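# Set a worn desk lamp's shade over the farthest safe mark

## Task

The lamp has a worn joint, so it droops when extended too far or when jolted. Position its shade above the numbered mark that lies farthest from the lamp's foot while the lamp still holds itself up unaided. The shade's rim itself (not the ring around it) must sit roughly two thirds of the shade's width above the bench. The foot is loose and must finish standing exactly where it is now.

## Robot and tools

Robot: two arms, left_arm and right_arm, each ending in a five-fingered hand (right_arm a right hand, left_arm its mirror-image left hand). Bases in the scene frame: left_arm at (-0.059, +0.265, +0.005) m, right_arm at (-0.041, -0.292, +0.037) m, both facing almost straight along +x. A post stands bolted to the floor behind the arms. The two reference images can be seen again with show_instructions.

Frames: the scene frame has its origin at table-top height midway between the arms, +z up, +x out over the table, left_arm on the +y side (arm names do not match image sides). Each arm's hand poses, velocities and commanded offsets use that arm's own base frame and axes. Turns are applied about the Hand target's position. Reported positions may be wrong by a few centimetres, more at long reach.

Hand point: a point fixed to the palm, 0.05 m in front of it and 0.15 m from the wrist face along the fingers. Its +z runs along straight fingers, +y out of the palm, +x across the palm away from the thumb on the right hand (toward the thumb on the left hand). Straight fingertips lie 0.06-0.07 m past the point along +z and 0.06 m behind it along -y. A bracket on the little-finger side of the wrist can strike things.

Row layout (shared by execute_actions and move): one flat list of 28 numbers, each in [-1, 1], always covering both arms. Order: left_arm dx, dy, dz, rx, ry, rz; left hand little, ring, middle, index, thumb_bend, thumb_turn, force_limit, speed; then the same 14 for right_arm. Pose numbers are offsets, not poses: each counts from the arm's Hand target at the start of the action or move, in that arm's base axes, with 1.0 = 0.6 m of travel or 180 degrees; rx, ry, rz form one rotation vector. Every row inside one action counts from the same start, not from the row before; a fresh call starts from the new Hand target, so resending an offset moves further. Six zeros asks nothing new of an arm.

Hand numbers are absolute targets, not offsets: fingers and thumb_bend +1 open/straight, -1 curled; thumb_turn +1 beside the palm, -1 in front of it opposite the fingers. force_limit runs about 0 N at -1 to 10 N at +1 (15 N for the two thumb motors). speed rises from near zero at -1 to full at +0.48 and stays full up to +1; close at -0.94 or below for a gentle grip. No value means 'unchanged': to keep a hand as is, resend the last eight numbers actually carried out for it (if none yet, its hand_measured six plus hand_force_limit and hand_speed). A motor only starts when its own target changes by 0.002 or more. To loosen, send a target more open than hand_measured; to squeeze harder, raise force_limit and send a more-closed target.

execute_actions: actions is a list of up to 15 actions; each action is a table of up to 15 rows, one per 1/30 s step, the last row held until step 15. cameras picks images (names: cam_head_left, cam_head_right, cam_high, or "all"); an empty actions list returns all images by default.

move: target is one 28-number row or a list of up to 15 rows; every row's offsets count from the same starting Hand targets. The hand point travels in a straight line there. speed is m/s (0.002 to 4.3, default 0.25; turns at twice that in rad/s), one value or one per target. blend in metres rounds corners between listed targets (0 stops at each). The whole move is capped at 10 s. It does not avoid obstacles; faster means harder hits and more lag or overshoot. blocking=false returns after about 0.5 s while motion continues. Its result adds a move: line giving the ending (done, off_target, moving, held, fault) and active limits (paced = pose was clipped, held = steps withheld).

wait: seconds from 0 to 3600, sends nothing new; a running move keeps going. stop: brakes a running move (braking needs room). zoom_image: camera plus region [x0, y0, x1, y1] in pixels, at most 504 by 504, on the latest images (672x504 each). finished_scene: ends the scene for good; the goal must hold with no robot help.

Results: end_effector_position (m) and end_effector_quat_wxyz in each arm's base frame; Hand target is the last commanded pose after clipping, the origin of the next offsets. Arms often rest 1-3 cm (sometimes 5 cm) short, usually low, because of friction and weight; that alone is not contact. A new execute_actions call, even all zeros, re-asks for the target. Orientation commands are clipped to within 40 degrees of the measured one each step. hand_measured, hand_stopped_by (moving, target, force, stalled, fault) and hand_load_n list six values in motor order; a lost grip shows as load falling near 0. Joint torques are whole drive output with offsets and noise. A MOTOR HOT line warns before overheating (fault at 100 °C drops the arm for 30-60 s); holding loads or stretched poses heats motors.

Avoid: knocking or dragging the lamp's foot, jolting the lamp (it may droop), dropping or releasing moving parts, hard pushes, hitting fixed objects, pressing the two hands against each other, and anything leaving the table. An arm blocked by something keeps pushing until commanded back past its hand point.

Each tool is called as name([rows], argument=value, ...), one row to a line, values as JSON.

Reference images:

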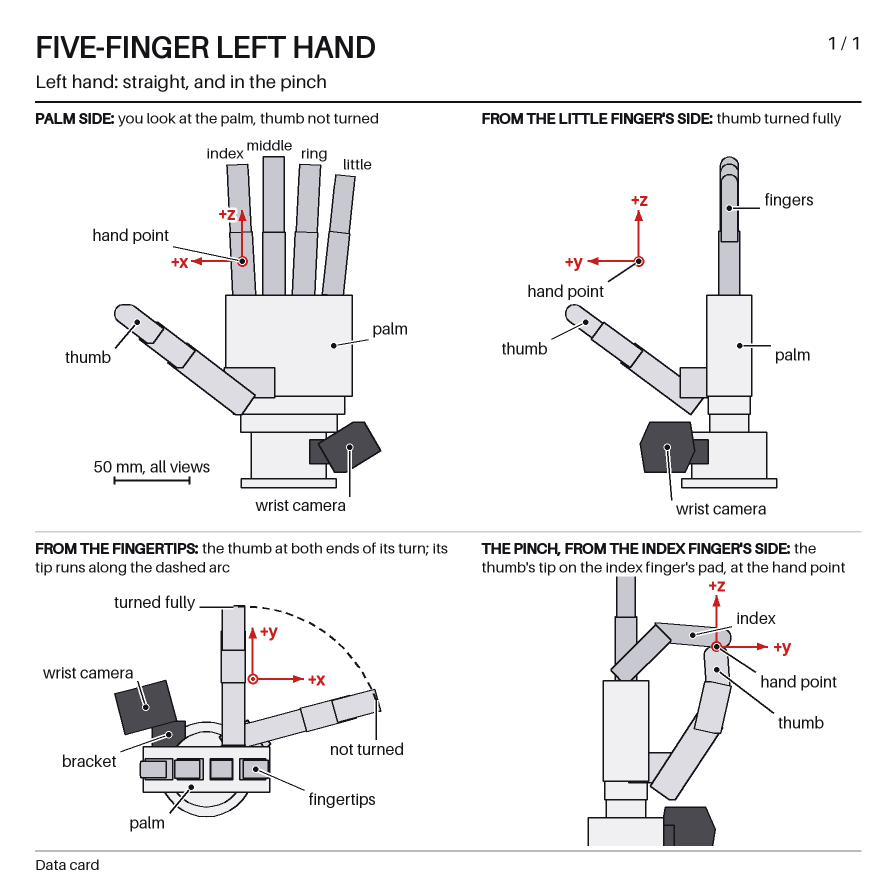

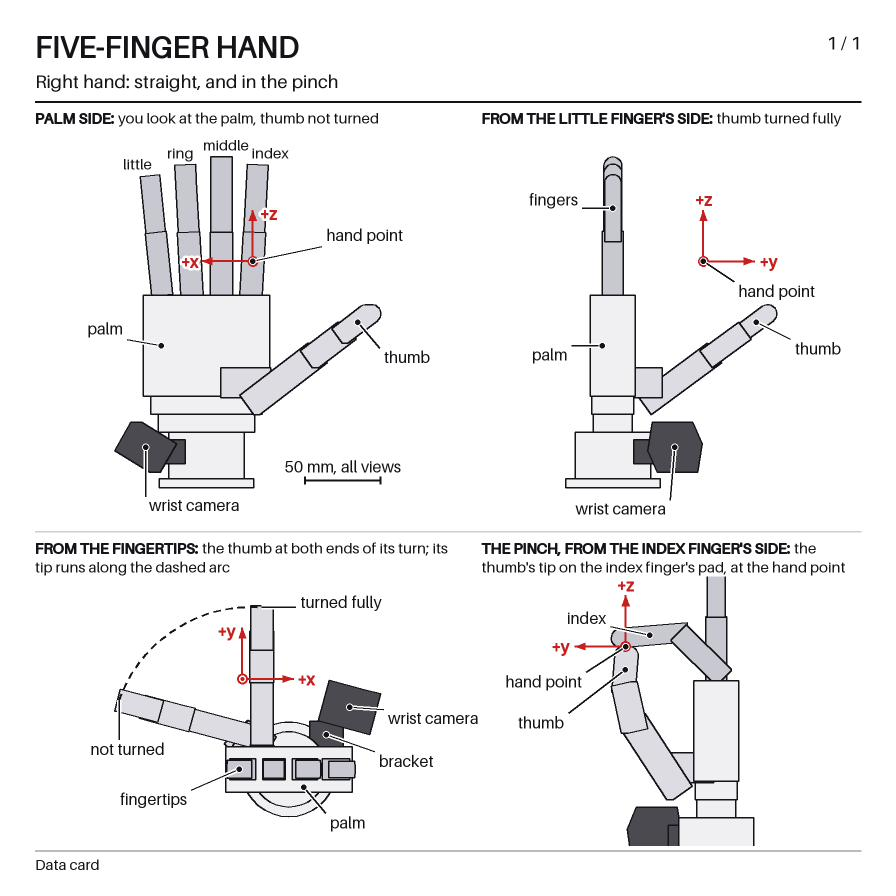

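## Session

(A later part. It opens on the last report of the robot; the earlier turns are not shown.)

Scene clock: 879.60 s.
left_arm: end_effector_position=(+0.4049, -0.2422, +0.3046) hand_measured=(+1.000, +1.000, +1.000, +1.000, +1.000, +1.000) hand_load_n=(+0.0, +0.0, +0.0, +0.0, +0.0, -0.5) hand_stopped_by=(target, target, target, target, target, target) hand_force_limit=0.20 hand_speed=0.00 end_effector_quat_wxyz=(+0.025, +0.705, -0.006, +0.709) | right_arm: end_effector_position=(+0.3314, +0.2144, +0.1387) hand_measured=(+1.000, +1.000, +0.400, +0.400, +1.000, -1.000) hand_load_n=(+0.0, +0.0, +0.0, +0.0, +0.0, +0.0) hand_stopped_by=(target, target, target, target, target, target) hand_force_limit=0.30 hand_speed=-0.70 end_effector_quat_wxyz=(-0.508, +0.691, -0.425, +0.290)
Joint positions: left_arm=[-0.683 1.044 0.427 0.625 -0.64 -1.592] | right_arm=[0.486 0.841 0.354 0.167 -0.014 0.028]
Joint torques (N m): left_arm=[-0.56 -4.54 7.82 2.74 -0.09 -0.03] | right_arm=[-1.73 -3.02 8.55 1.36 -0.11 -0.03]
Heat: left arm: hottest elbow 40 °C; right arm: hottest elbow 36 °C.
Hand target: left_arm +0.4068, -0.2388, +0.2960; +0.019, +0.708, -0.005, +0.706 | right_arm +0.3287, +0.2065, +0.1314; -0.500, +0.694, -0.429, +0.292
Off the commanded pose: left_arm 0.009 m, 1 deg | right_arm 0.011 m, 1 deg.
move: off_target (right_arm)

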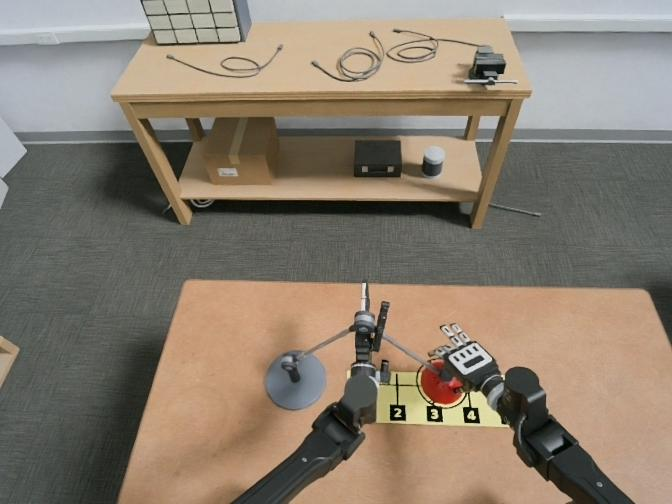

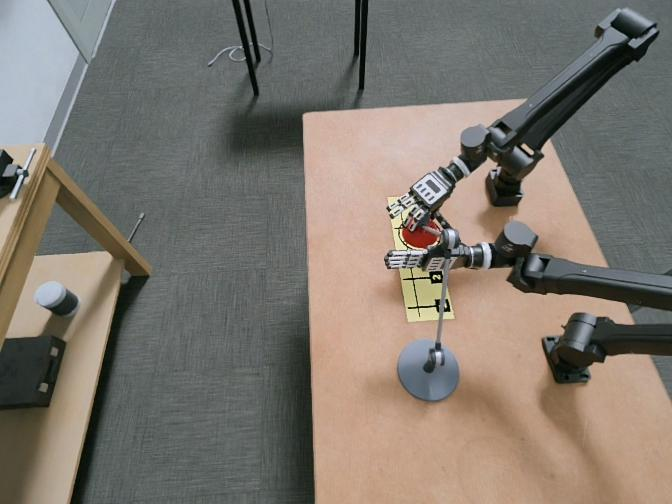

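move([
  [0.0,0.0,0.0,0,0,0,1,1,1,1,1,1,0.2,0.0,-0.022,0.0,0.0,0,0,0,1,1,0.4,0.4,1,-1,0.3,-0.7],
], speed=0.03, cameras=["cam_head_left","cam_high"])

zoom_image(camera="cam_head_left", region=[400, 330, 490, 420])

zoom_image(camera="cam_high", region=[360, 160, 480, 280])

Scene clock: 881.97 s.
left_arm: end_effector_position=(+0.4049, -0.2422, +0.3046) hand_measured=(+1.000, +1.000, +1.000, +1.000, +1.000, +1.000) hand_load_n=(+0.0, +0.0, +0.0, +0.0, +0.0, -1.0) hand_stopped_by=(target, target, target, target, target, target) hand_force_limit=0.20 hand_speed=0.00 end_effector_quat_wxyz=(+0.025, +0.705, -0.006, +0.709) | right_arm: end_effector_position=(+0.3236, +0.2057, +0.1397) hand_measured=(+1.000, +1.000, +0.400, +0.400, +1.000, -1.000) hand_load_n=(+0.0, +0.0, +0.0, +0.0, +0.0, +0.0) hand_stopped_by=(target, target, target, target, target, target) hand_force_limit=0.30 hand_speed=-0.70 end_effector_quat_wxyz=(-0.505, +0.687, -0.429, +0.298)
Joint positions: left_arm=[-0.683 1.044 0.427 0.625 -0.64 -1.592] | right_arm=[0.486 0.784 0.334 0.133 0.007 0.027]
Joint torques (N m): left_arm=[-0.38 -3.96 7.73 2.82 -0.11 0.02] | right_arm=[0.5 -2.37 8.42 1.36 0.05 0.04]
Heat: left arm: hottest elbow 40 °C; right arm: hottest elbow 36 °C.
Hand target: left_arm +0.4068, -0.2388, +0.2960; +0.019, +0.708, -0.005, +0.706 | right_arm +0.3155, +0.2065, +0.1314; -0.500, +0.694, -0.429, +0.292
Off the commanded pose: left_arm 0.009 m, 1 deg | right_arm 0.012 m, 1 deg.
move: off_target (right_arm)

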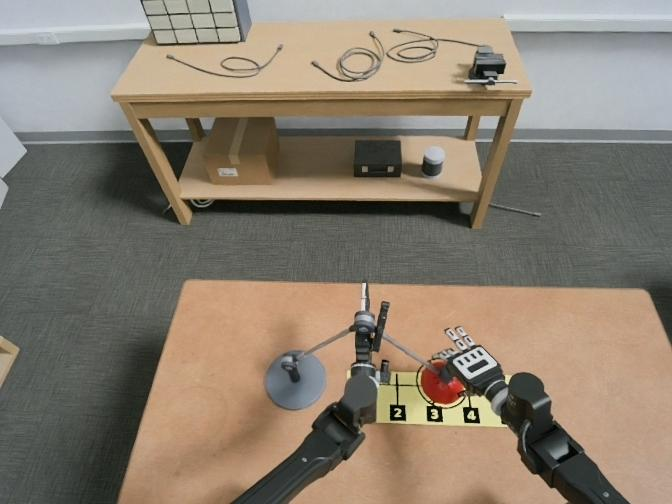

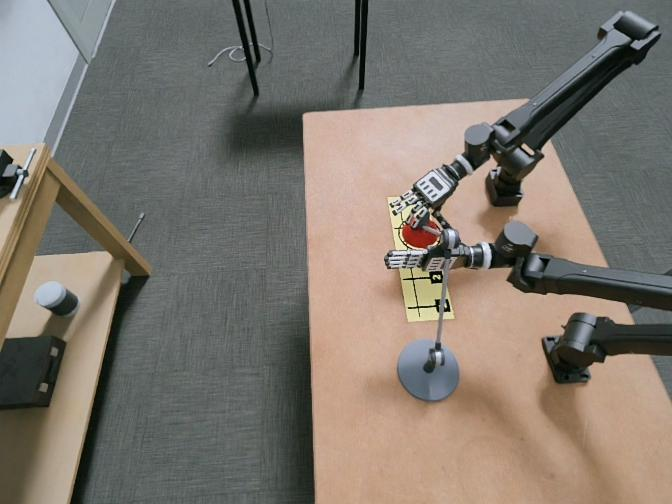

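Scaled by 5.600 from the camera's image (finer frame: 960x720).

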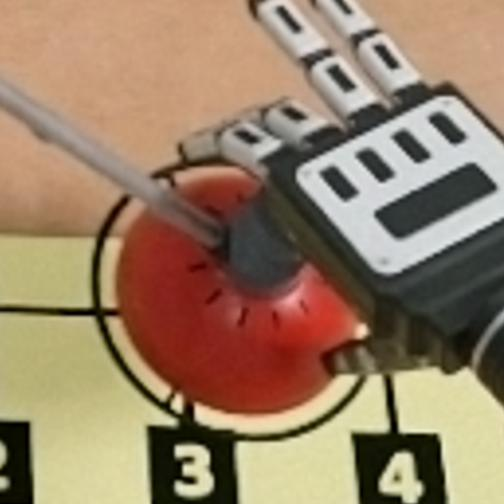

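Scaled by 4.200 from the camera's image (finer frame: 960x720).

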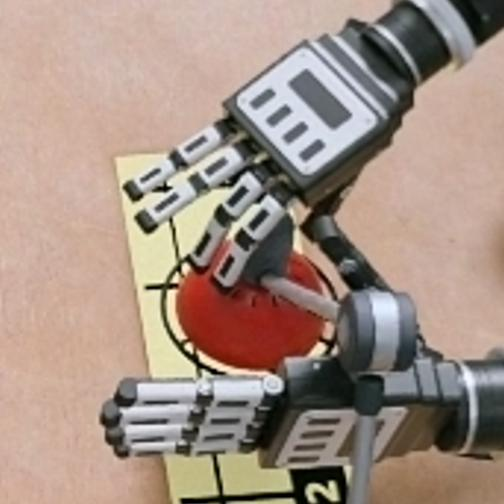

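move([
  [0.0,0.0,0.0,0,0,0,1,1,1,1,1,1,0.2,0.0,0,0.015,0.0,0,0,0,1,1,0.4,0.4,1,-1,0.3,-0.85],
  [0.0,0.0,0.0,0,0,0,1,1,1,1,1,1,0.2,0.0,0,0.015,0.0,0,0,0,1,1,-0.1,-0.1,0.0,-1,0.3,-0.85],
], speed=0.03, cameras=["cam_head_left","cam_high"])

zoom_image(camera="cam_head_left", region=[400, 330, 490, 420])

Scene clock: 885.37 s.
left_arm: end_effector_position=(+0.4034, -0.2443, +0.3075) hand_measured=(+1.000, +1.000, +1.000, +1.000, +1.000, +1.000) hand_load_n=(+0.0, +0.0, +0.0, +0.0, +0.0, -1.0) hand_stopped_by=(target, target, target, target, target, target) hand_force_limit=0.20 hand_speed=0.00 end_effector_quat_wxyz=(+0.030, +0.702, -0.007, +0.712) | right_arm: end_effector_position=(+0.3204, +0.2118, +0.1393) hand_measured=(+1.000, +1.000, -0.100, -0.098, +0.584, -1.000) hand_load_n=(+0.0, -0.5, +2.0, +7.5, +9.0, +0.5) hand_stopped_by=(target, target, target, target, force, target) hand_force_limit=0.30 hand_speed=-0.85 end_effector_quat_wxyz=(-0.504, +0.687, -0.430, +0.300)
Joint positions: left_arm=[-0.687 1.044 0.427 0.636 -0.635 -1.592] | right_arm=[0.523 0.785 0.334 0.132 0.046 0.037]
Joint torques (N m): left_arm=[0.09 -3.66 7.75 2.44 -0.23 -0.01] | right_arm=[-0.56 -0.15 9.28 1.69 -0.15 0.1]
Heat: left arm: hottest elbow 39 °C; right arm: hottest elbow 36 °C.
Hand target: left_arm +0.4068, -0.2388, +0.2960; +0.019, +0.708, -0.005, +0.706 | right_arm +0.3154, +0.2155, +0.1313; -0.500, +0.694, -0.429, +0.292
Off the commanded pose: left_arm 0.013 m, 2 deg | right_arm 0.010 m, 1 deg.
move: done

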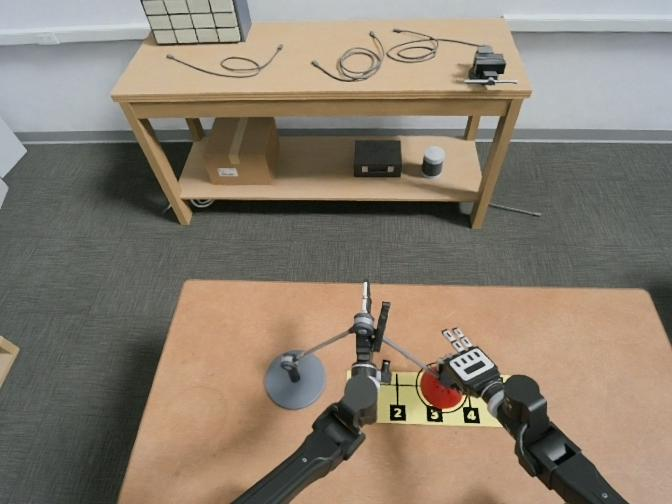

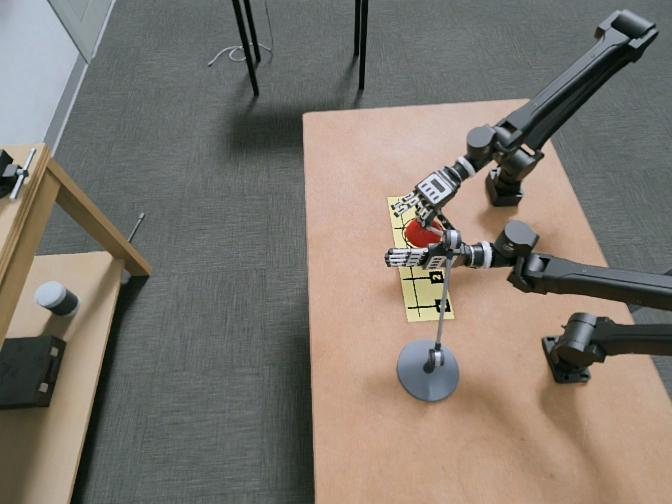

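Scaled by 5.600 from the camera's image (finer frame: 960x720).

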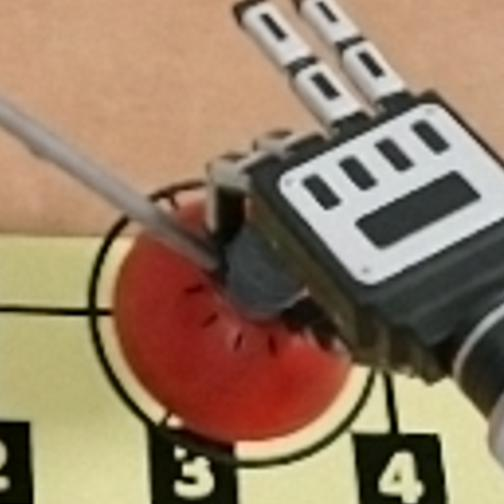

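move([
  [0.0,0.0,0.0,0,0,0,1,1,1,1,1,1,0.2,0.0,0,0,0.0,0,0,0,1,1,-0.3,-0.3,-0.1,-1,0.4,-0.85],
  [0.0,0.0,-0.0,0,0,0,1,1,1,1,1,1,0.2,0.0,0.055,0.0,0.02,0,0,0,1,1,-0.3,-0.3,-0.1,-1,0.4,-0.85],
], speed=0.02, cameras=["cam_head_left","cam_high"])

zoom_image(camera="cam_head_left", region=[400, 330, 490, 420])

zoom_image(camera="cam_high", region=[370, 310, 490, 430])

Scene clock: 888.43 s.
left_arm: end_effector_position=(+0.4034, -0.2457, +0.3057) hand_measured=(+1.000, +1.000, +1.000, +1.000, +1.000, +1.000) hand_load_n=(+0.0, +0.5, +0.0, +0.0, +0.0, -1.5) hand_stopped_by=(target, target, target, target, target, target) hand_force_limit=0.20 hand_speed=0.00 end_effector_quat_wxyz=(+0.027, +0.703, -0.011, +0.711) | right_arm: end_effector_position=(+0.3295, +0.2127, +0.1237) hand_measured=(+1.000, +1.000, -0.124, -0.100, +0.582, -1.000) hand_load_n=(+0.0, +0.0, +4.0, +2.5, +8.0, +2.0) hand_stopped_by=(target, target, force, force, force, target) hand_force_limit=0.40 hand_speed=-0.85 end_effector_quat_wxyz=(-0.490, +0.704, -0.433, +0.278)
Joint positions: left_arm=[-0.688 1.047 0.427 0.636 -0.634 -1.585] | right_arm=[0.482 0.872 0.36 0.138 -0.019 0.027]
Joint torques (N m): left_arm=[0.09 -4.54 7.64 2.5 -0.32 -0.11] | right_arm=[-0.97 -1.03 13.29 2.13 -0.11 -0.05]
Heat: left arm: hottest elbow 39 °C; right arm: hottest elbow 36 °C.
Hand target: left_arm +0.4069, -0.2387, +0.2960; +0.019, +0.708, -0.005, +0.706 | right_arm +0.3484, +0.2156, +0.1433; -0.500, +0.694, -0.429, +0.292
Off the commanded pose: left_arm 0.012 m, 1 deg | right_arm 0.027 m, 2 deg.
move: off_target (right_arm)

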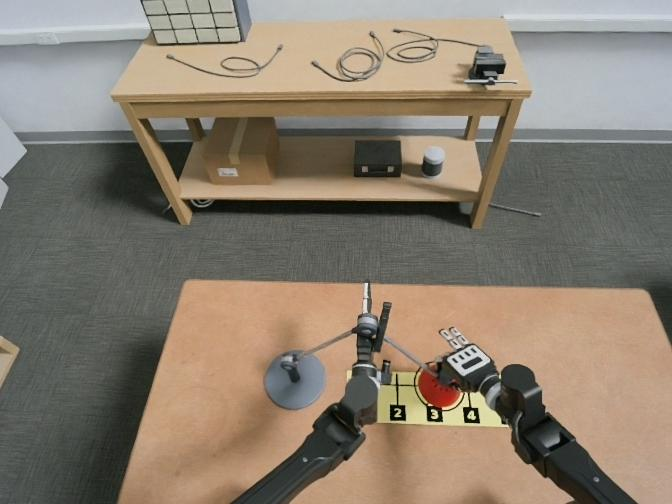

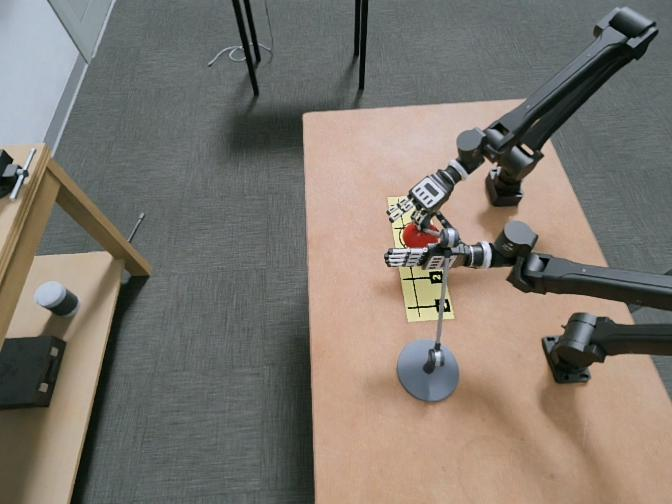

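Scaled by 5.600 from the camera's image (finer frame: 960x720).

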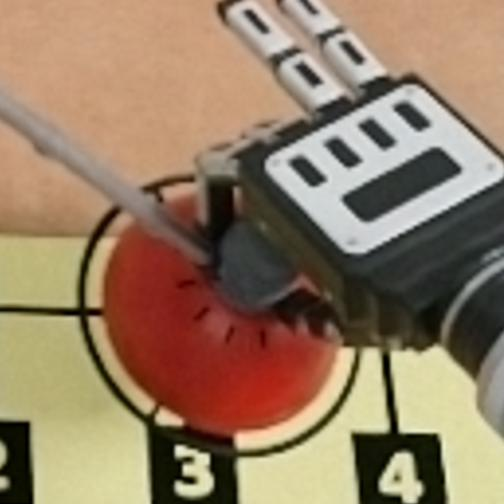

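Scaled by 4.200 from the camera's image (finer frame: 960x720).

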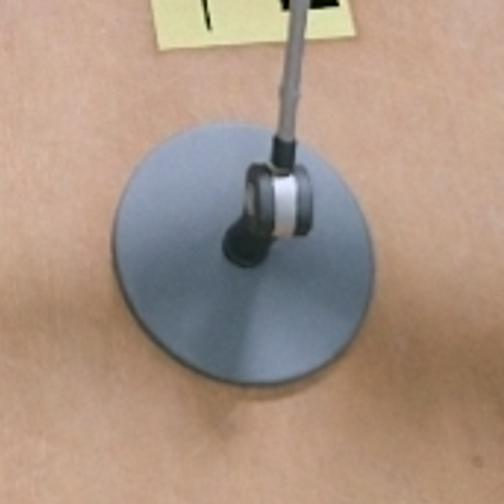

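move([
  [0.0,0.017,-0.02,0,0,0,1,1,1,1,1,1,0.2,0.0,0.0,0,0.0,0,0,0,1,1,-0.3,-0.3,-0.1,-1,0.4,-0.85],
  [0.0,0.017,-0.02,0,0,0,1,1,1,1,1,1,0.2,0.0,0.04,0.0,0.06,0,0,0,1,1,-0.3,-0.3,-0.1,-1,0.4,-0.85],
], speed=0.02, cameras=["cam_head_left","cam_high"])

zoom_image(camera="cam_head_left", region=[400, 330, 490, 420])

zoom_image(camera="cam_high", region=[370, 310, 490, 430])

Scene clock: 892.87 s.
left_arm: end_effector_position=(+0.4028, -0.2411, +0.2929) hand_measured=(+1.000, +1.000, +1.000, +1.000, +1.000, +1.000) hand_load_n=(+0.0, +0.0, +0.0, +0.0, +0.0, -3.0) hand_stopped_by=(target, target, target, target, target, target) hand_force_limit=0.20 hand_speed=0.00 end_effector_quat_wxyz=(+0.026, +0.705, -0.021, +0.709) | right_arm: end_effector_position=(+0.3557, +0.2063, +0.1517) hand_measured=(+1.000, +1.000, -0.124, -0.100, +0.582, -1.000) hand_load_n=(+0.0, +0.0, +0.0, +0.0, +2.0, -3.5) hand_stopped_by=(target, target, force, force, force, target) hand_force_limit=0.40 hand_speed=-0.85 end_effector_quat_wxyz=(-0.482, +0.705, -0.432, +0.289)
Joint positions: left_arm=[-0.667 1.059 0.4 0.667 -0.6 -1.573] | right_arm=[0.431 0.895 0.457 0.06 -0.047 -0.009]
Joint torques (N m): left_arm=[1.14 -4.37 7.1 2.96 -0.45 -0.21] | right_arm=[-0.03 -2.61 14.93 1.54 -0.41 0.13]
Heat: left arm: hottest elbow 39 °C; right arm: hottest elbow 36 °C.
Hand target: left_arm +0.4068, -0.2286, +0.2842; +0.019, +0.708, -0.005, +0.706 | right_arm +0.3724, +0.2155, +0.1793; -0.500, +0.694, -0.429, +0.292
Off the commanded pose: left_arm 0.016 m, 2 deg | right_arm 0.034 m, 3 deg.
move: off_target (left_arm, right_arm)

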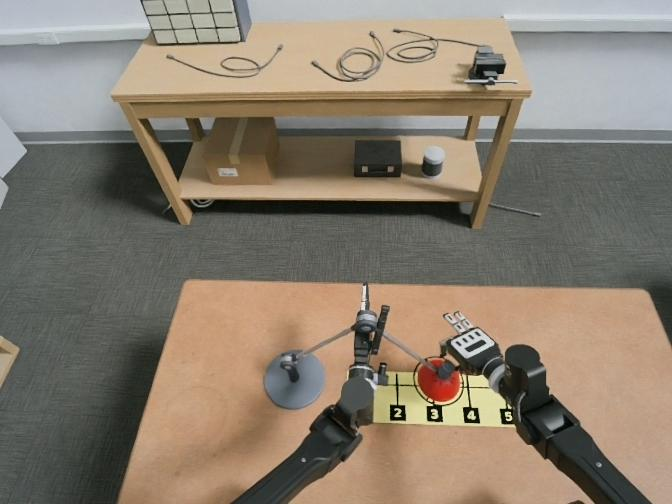

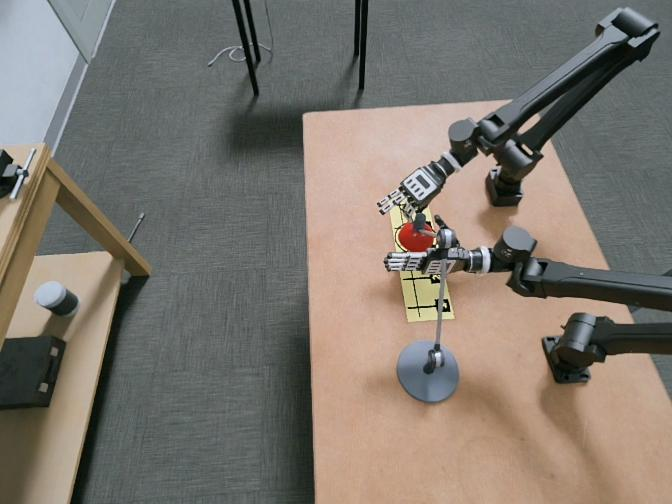

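Scaled by 5.600 from the camera's image (finer frame: 960x720).

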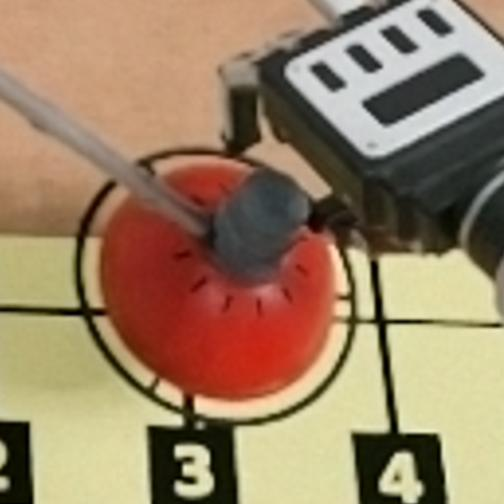

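Scaled by 4.200 from the camera's image (finer frame: 960x720).

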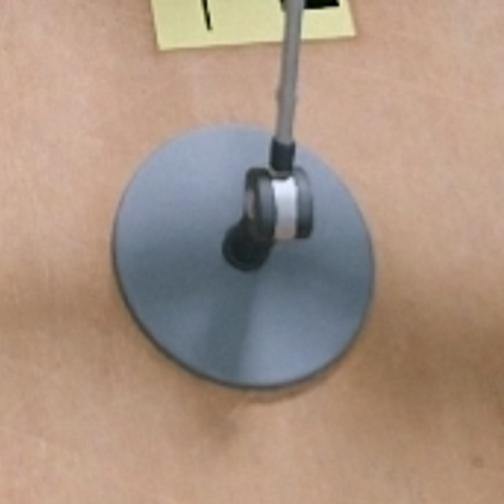

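move([
  [0.0,-0.02,0.0,0,0,0,1,1,1,1,1,1,0.2,0.0,0,0,0.0,0,0,0,1,1,0.4,0.4,1,-1,0.3,-0.7],
  [0.0,-0.02,0.0,0,0,0,1,1,1,1,1,1,0.2,0.0,-0.03,-0.01,0.05,0,0,0,1,1,0.4,0.4,1,-1,0.3,-0.7],
], speed=0.03, cameras=["cam_head_left","cam_high"])

zoom_image(camera="cam_head_left", region=[400, 330, 490, 420])

zoom_image(camera="cam_head_left", region=[320, 270, 420, 370])

Scene clock: 897.57 s.
left_arm: end_effector_position=(+0.4035, -0.2407, +0.2910) hand_measured=(+1.000, +1.000, +1.000, +1.000, +1.000, +1.000) hand_load_n=(+0.0, +0.0, +0.0, +0.0, +0.0, -1.0) hand_stopped_by=(target, target, target, target, target, target) hand_force_limit=0.20 hand_speed=0.00 end_effector_quat_wxyz=(+0.019, +0.704, -0.011, +0.710) | right_arm: end_effector_position=(+0.3453, +0.2036, +0.1810) hand_measured=(+1.000, +1.000, +0.400, +0.400, +1.000, -1.000) hand_load_n=(+0.0, +0.0, +0.0, +0.0, +0.0, +0.0) hand_stopped_by=(target, target, target, target, target, target) hand_force_limit=0.30 hand_speed=-0.70 end_effector_quat_wxyz=(-0.485, +0.705, -0.434, +0.284)
Joint positions: left_arm=[-0.682 1.075 0.4 0.685 -0.64 -1.576] | right_arm=[0.431 0.809 0.5 -0.07 -0.054 0]
Joint torques (N m): left_arm=[-0.85 -2.9 8.12 2.58 -0.21 -0.21] | right_arm=[-0.32 -2.55 14.49 1.1 0.09 0.1]
Heat: left arm: hottest elbow 39 °C; right arm: hottest elbow 37 °C.
Hand target: left_arm +0.4068, -0.2406, +0.2842; +0.019, +0.708, -0.005, +0.706 | right_arm +0.3544, +0.2095, +0.2091; -0.500, +0.694, -0.429, +0.292
Off the commanded pose: left_arm 0.008 m, 1 deg | right_arm 0.030 m, 2 deg.
move: off_target (right_arm)

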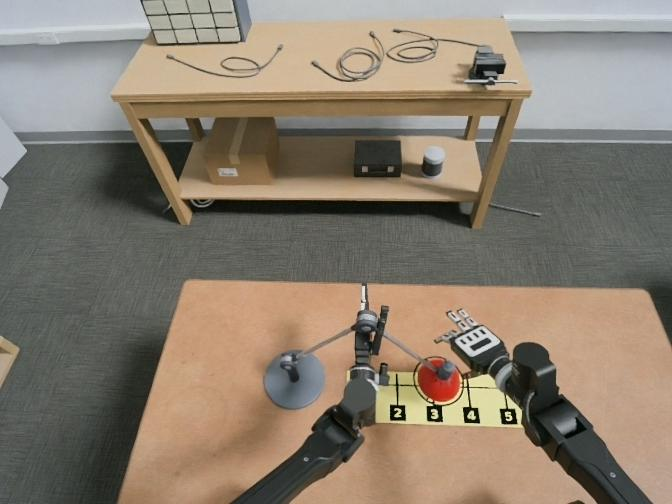

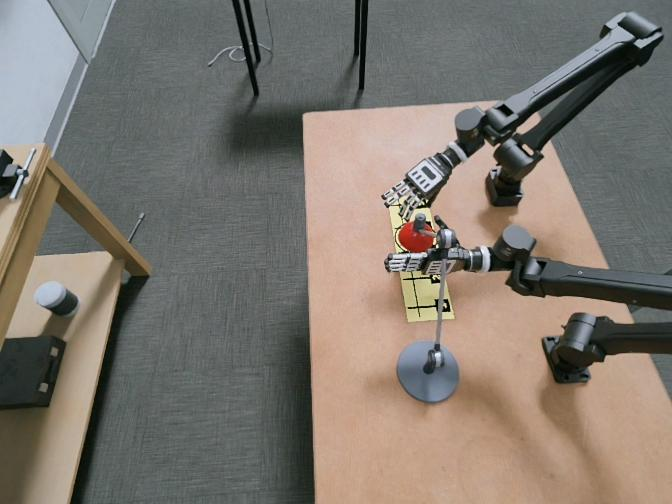

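Scaled by 5.600 from the camera's image (finer frame: 960x720).

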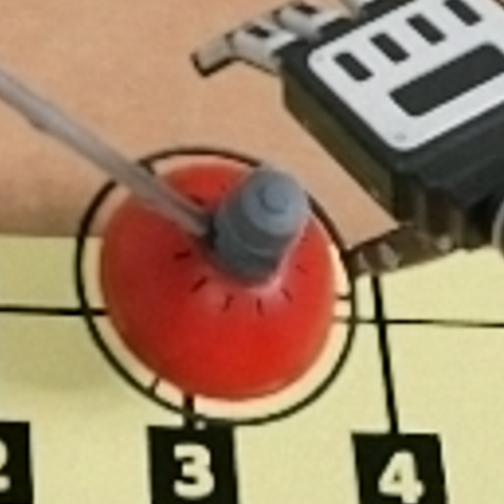

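Scaled by 5.040 from the camera's image (finer frame: 960x720).

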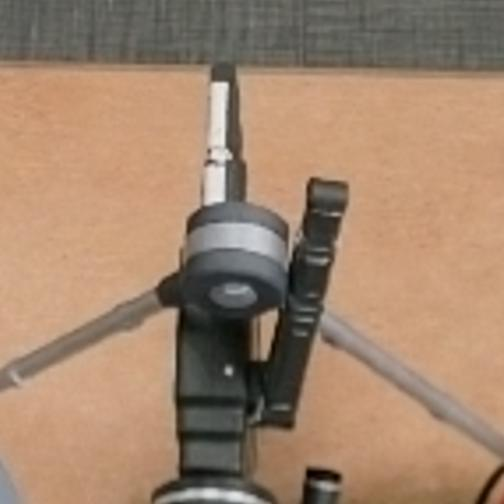

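move([
  [0.0,0.0,0.04,0,0,0,1,1,1,1,1,1,0.2,0.0,-0.03,-0.03,0.1,0,0,0,1,1,0.4,0.4,1,-1,0.3,-0.7],
  [0.0,0.0,0.085,0,0,0,1,1,1,1,1,1,0.2,0.0,-0.15,-0.15,0.1,0,0,0,1,1,0.4,0.4,1,-1,0.3,-0.7],
], speed=0.06, cameras=["cam_head_left","cam_high"])

zoom_image(camera="cam_head_left", region=[400, 330, 490, 420])

zoom_image(camera="cam_head_left", region=[320, 270, 420, 370])

Scene clock: 901.77 s.
left_arm: end_effector_position=(+0.3997, -0.2388, +0.2925) hand_measured=(+1.000, +1.000, +1.000, +1.000, +1.000, +1.000) hand_load_n=(+0.0, +0.0, +0.0, +0.0, -0.5, -2.5) hand_stopped_by=(target, target, target, target, target, target) hand_force_limit=0.20 hand_speed=0.00 end_effector_quat_wxyz=(+0.001, +0.727, -0.030, +0.686) | right_arm: end_effector_position=(+0.2668, +0.1238, +0.2787) hand_measured=(+1.000, +1.000, +0.400, +0.400, +1.000, -1.000) hand_load_n=(+0.0, +0.0, -0.5, +0.0, +0.0, +0.0) hand_stopped_by=(target, target, target, target, target, target) hand_force_limit=0.30 hand_speed=-0.70 end_effector_quat_wxyz=(-0.507, +0.691, -0.423, +0.293)
Joint positions: left_arm=[-0.684 0.986 0.427 0.485 -0.64 -1.576] | right_arm=[0.122 0.382 0.61 -0.569 -0.356 -0.098]
Joint torques (N m): left_arm=[-0.21 -6.83 12.78 1.99 -0.26 -0.21] | right_arm=[-1.79 1.38 9.18 1.17 -0.24 -0.07]
Heat: left arm: hottest elbow 39 °C; right arm: hottest elbow 37 °C.
Hand target: left_arm +0.4068, -0.2406, +0.3353; +0.019, +0.708, -0.005, +0.706 | right_arm +0.2643, +0.1195, +0.2692; -0.500, +0.694, -0.429, +0.292
Off the commanded pose: left_arm 0.043 m, 5 deg | right_arm 0.011 m, 1 deg.
move: off_target (left_arm, right_arm)

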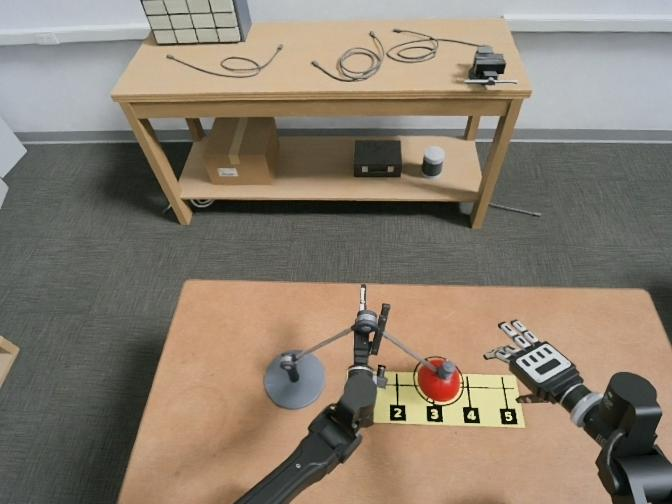

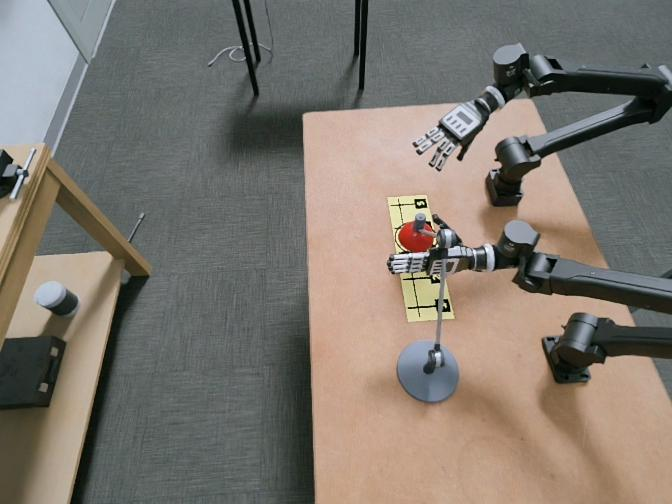

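Scaled by 5.600 from the camera's image (finer frame: 960x720).

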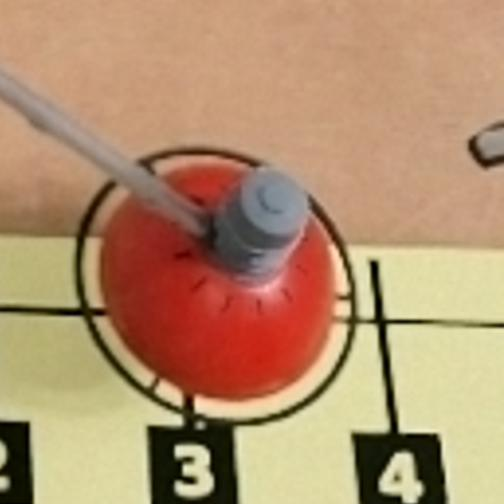

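Scaled by 5.040 from the camera's image (finer frame: 960x720).

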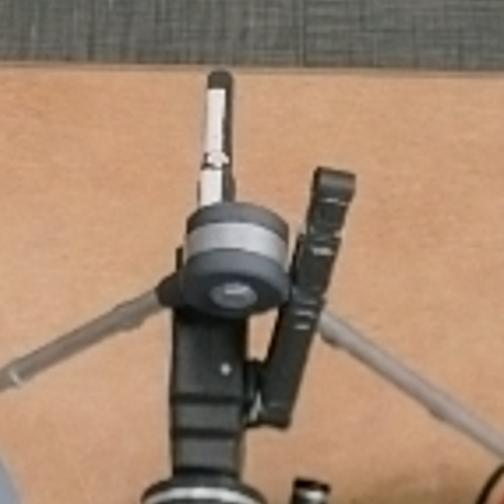

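move([
  [0.01,0.0,0.035,0,-0.02,0,1,1,1,1,1,1,0.2,0.0,-0.0,-0.0,0.0,0,0,0,1,1,0.4,0.4,1,-1,0.3,-0.7],
], speed=0.02, cameras=["cam_head_left","cam_high"])

zoom_image(camera="cam_head_left", region=[400, 330, 490, 420])

zoom_image(camera="cam_head_left", region=[320, 270, 420, 370])

zoom_image(camera="cam_high", region=[370, 310, 490, 430])

Scene clock: 904.70 s.
left_arm: end_effector_position=(+0.3987, -0.2430, +0.2994) hand_measured=(+1.000, +1.000, +1.000, +1.000, +1.000, +1.000) hand_load_n=(+0.0, +0.0, +0.0, +0.0, +0.0, +0.0) hand_stopped_by=(target, target, target, target, target, target) hand_force_limit=0.20 hand_speed=0.00 end_effector_quat_wxyz=(+0.005, +0.720, -0.039, +0.693) | right_arm: end_effector_position=(+0.2668, +0.1238, +0.2787) hand_measured=(+1.000, +1.000, +0.400, +0.400, +1.000, -1.000) hand_load_n=(+0.0, +0.0, +0.0, +0.0, +0.0, +0.0) hand_stopped_by=(target, target, target, target, target, target) hand_force_limit=0.30 hand_speed=-0.70 end_effector_quat_wxyz=(-0.507, +0.691, -0.423, +0.293)
Joint positions: left_arm=[-0.684 0.986 0.431 0.507 -0.622 -1.552] | right_arm=[0.122 0.382 0.61 -0.569 -0.356 -0.099]
Joint torques (N m): left_arm=[1.03 -5.25 13.61 3.92 -0.32 0.08] | right_arm=[-1.9 2.02 9.16 1.37 -0.18 -0.05]
Heat: left arm: hottest elbow 40 °C; right arm: hottest elbow 37 °C.
Hand target: left_arm +0.4128, -0.2406, +0.3562; +0.019, +0.685, -0.005, +0.728 | right_arm +0.2643, +0.1195, +0.2691; -0.500, +0.694, -0.429, +0.292
Off the commanded pose: left_arm 0.059 m, 7 deg | right_arm 0.011 m, 1 deg.
move: off_target (left_arm)

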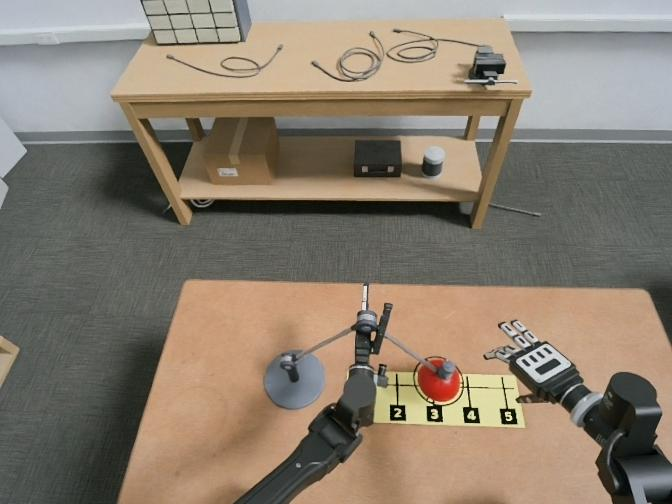

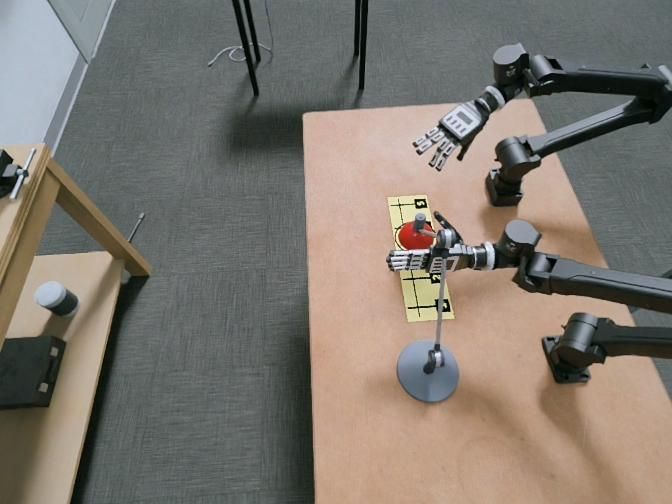

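Scaled by 5.600 from the camera's image (finer frame: 960x720).

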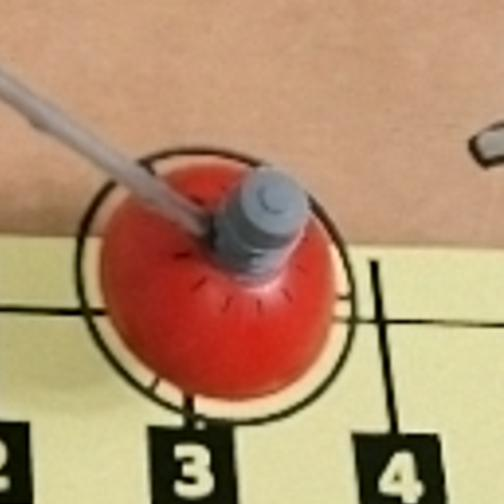

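Scaled by 5.040 from the camera's image (finer frame: 960x720).

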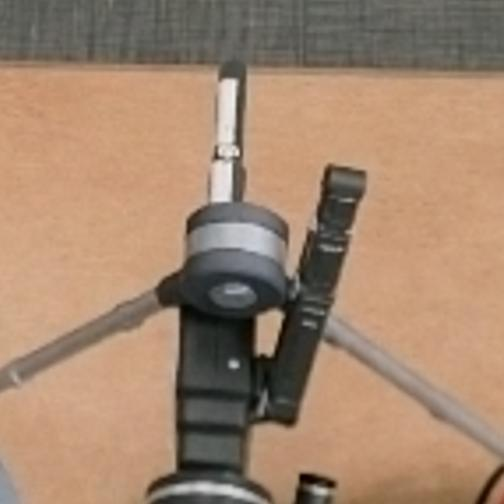

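Scaled by 4.200 from the camera's image (finer frame: 960x720).

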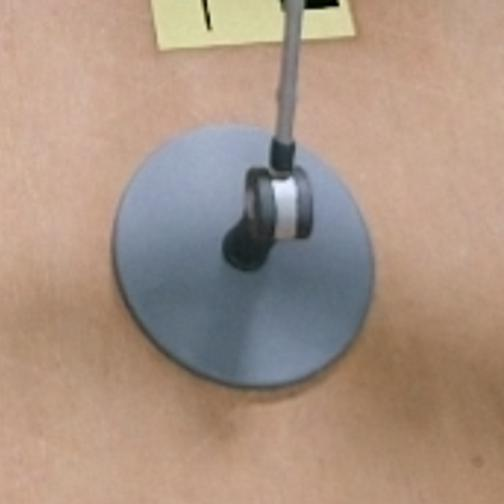

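move([
  [-0.01,0.0,-0.085,0,0.02,0,1,1,1,1,1,1,0.2,0.0,-0.0,-0.0,0.0,0,0,0,1,1,0.4,0.4,1,-1,0.3,-0.7],
  [-0.24,0.0,-0.085,0,0.02,0,1,1,1,1,1,1,0.2,0.0,-0.0,-0.0,0.0,0,0,0,1,1,0.4,0.4,1,-1,0.3,-0.7],
], speed=0.05, cameras=["cam_head_left","cam_high"])

zoom_image(camera="cam_head_left", region=[400, 330, 490, 420])

zoom_image(camera="cam_high", region=[370, 310, 490, 430])

zoom_image(camera="cam_high", region=[370, 170, 490, 290])

Scene clock: 910.73 s.
left_arm: end_effector_position=(+0.2709, -0.2420, +0.3114) hand_measured=(+1.000, +1.000, +1.000, +1.000, +1.000, +1.000) hand_load_n=(+0.0, +0.0, +0.0, +0.0, -0.5, +0.0) hand_stopped_by=(target, target, target, target, target, target) hand_force_limit=0.20 hand_speed=0.00 end_effector_quat_wxyz=(+0.020, +0.705, -0.002, +0.709) | right_arm: end_effector_position=(+0.2668, +0.1238, +0.2787) hand_measured=(+1.000, +1.000, +0.400, +0.400, +1.000, -1.000) hand_load_n=(+0.0, +0.0, +0.0, +0.0, +0.0, +0.0) hand_stopped_by=(target, target, target, target, target, target) hand_force_limit=0.30 hand_speed=-0.70 end_effector_quat_wxyz=(-0.507, +0.691, -0.423, +0.293)
Joint positions: left_arm=[-1.149 0.656 0.285 0.385 -1.118 -1.583] | right_arm=[0.122 0.382 0.61 -0.569 -0.356 -0.099]
Joint torques (N m): left_arm=[-1.08 -1.2 8.39 1.29 0.05 -0.16] | right_arm=[-1.2 0.62 9.2 1.21 -0.22 -0.08]
Heat: left arm: hottest elbow 39 °C; right arm: hottest elbow 36 °C.
Hand target: left_arm +0.2689, -0.2406, +0.3051; +0.019, +0.708, -0.005, +0.706 | right_arm +0.2643, +0.1195, +0.2691; -0.500, +0.694, -0.429, +0.292
Off the commanded pose: left_arm 0.007 m, 1 deg | right_arm 0.011 m, 1 deg.
move: done

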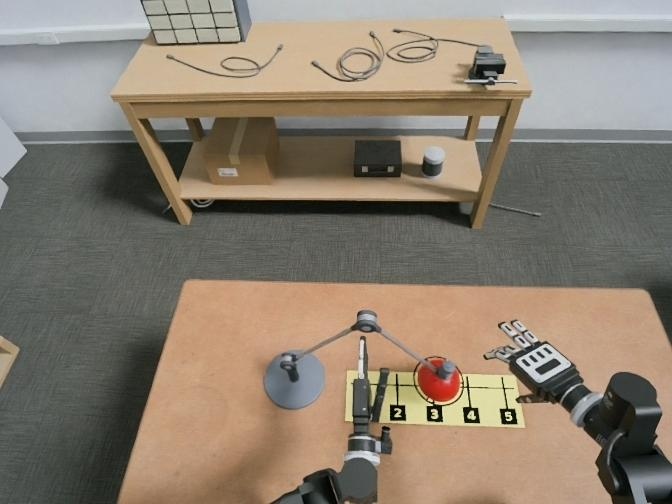

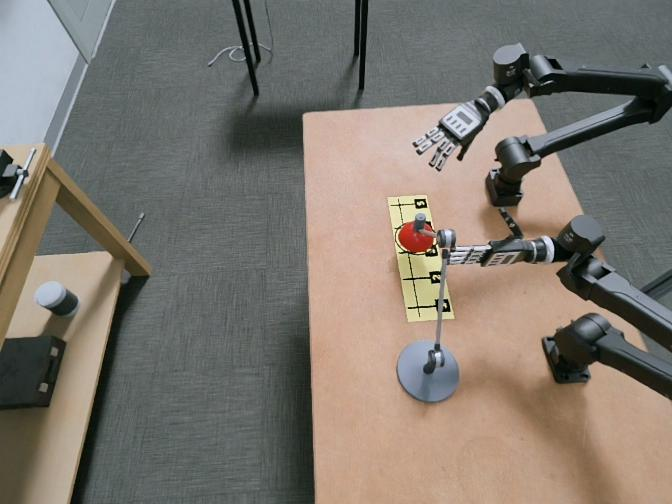

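Scaled by 5.600 from the camera's image (finer frame: 960x720).

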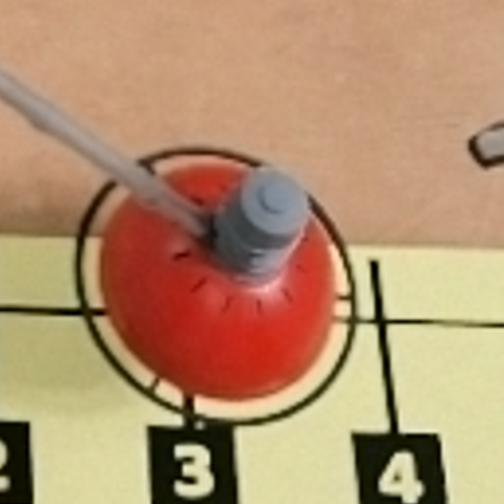

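Scaled by 4.200 from the camera's image (finer frame: 960x720).

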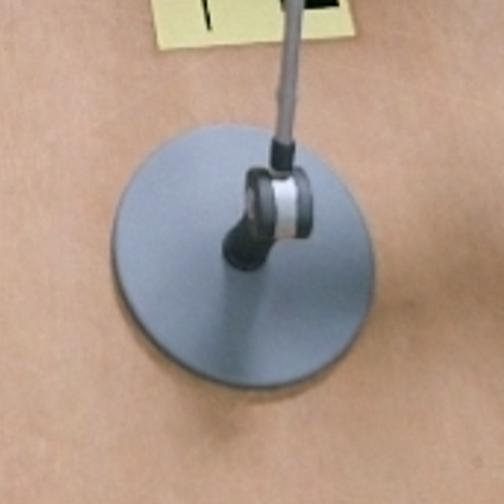

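Scaled by 4.200 from the camera's image (finer frame: 960x720).

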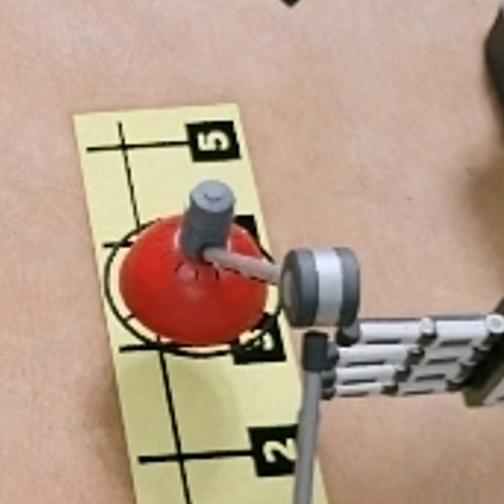

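zoom_image(camera="cam_high", region=[385, 205, 445, 265])

zoom_image(camera="cam_head_left", region=[408, 350, 468, 410])

zoom_image(camera="cam_head_right", region=[390, 340, 470, 420])

Scaled by 8.400 from the camera's image (finer frame: 960x720).

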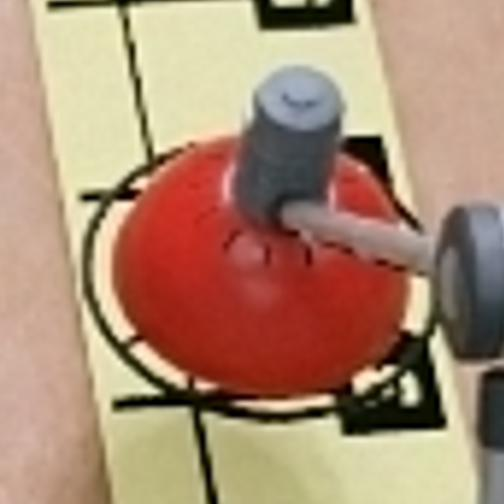

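Scaled by 8.400 from the camera's image (finer frame: 960x720).

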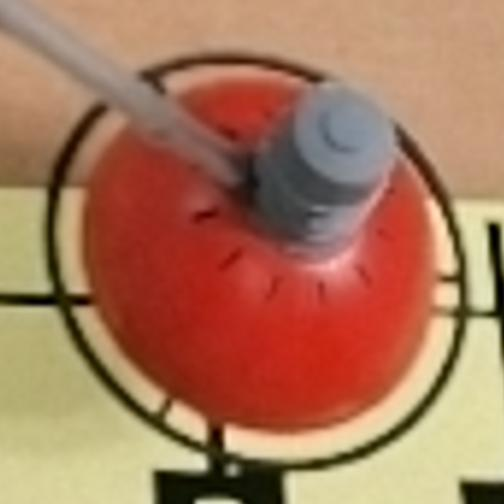

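This scene's latest camera images include none from cam_head_right. They are from: cam_head_left, cam_high. cam_head_right's image comes with the result of a call that names it in "cameras".


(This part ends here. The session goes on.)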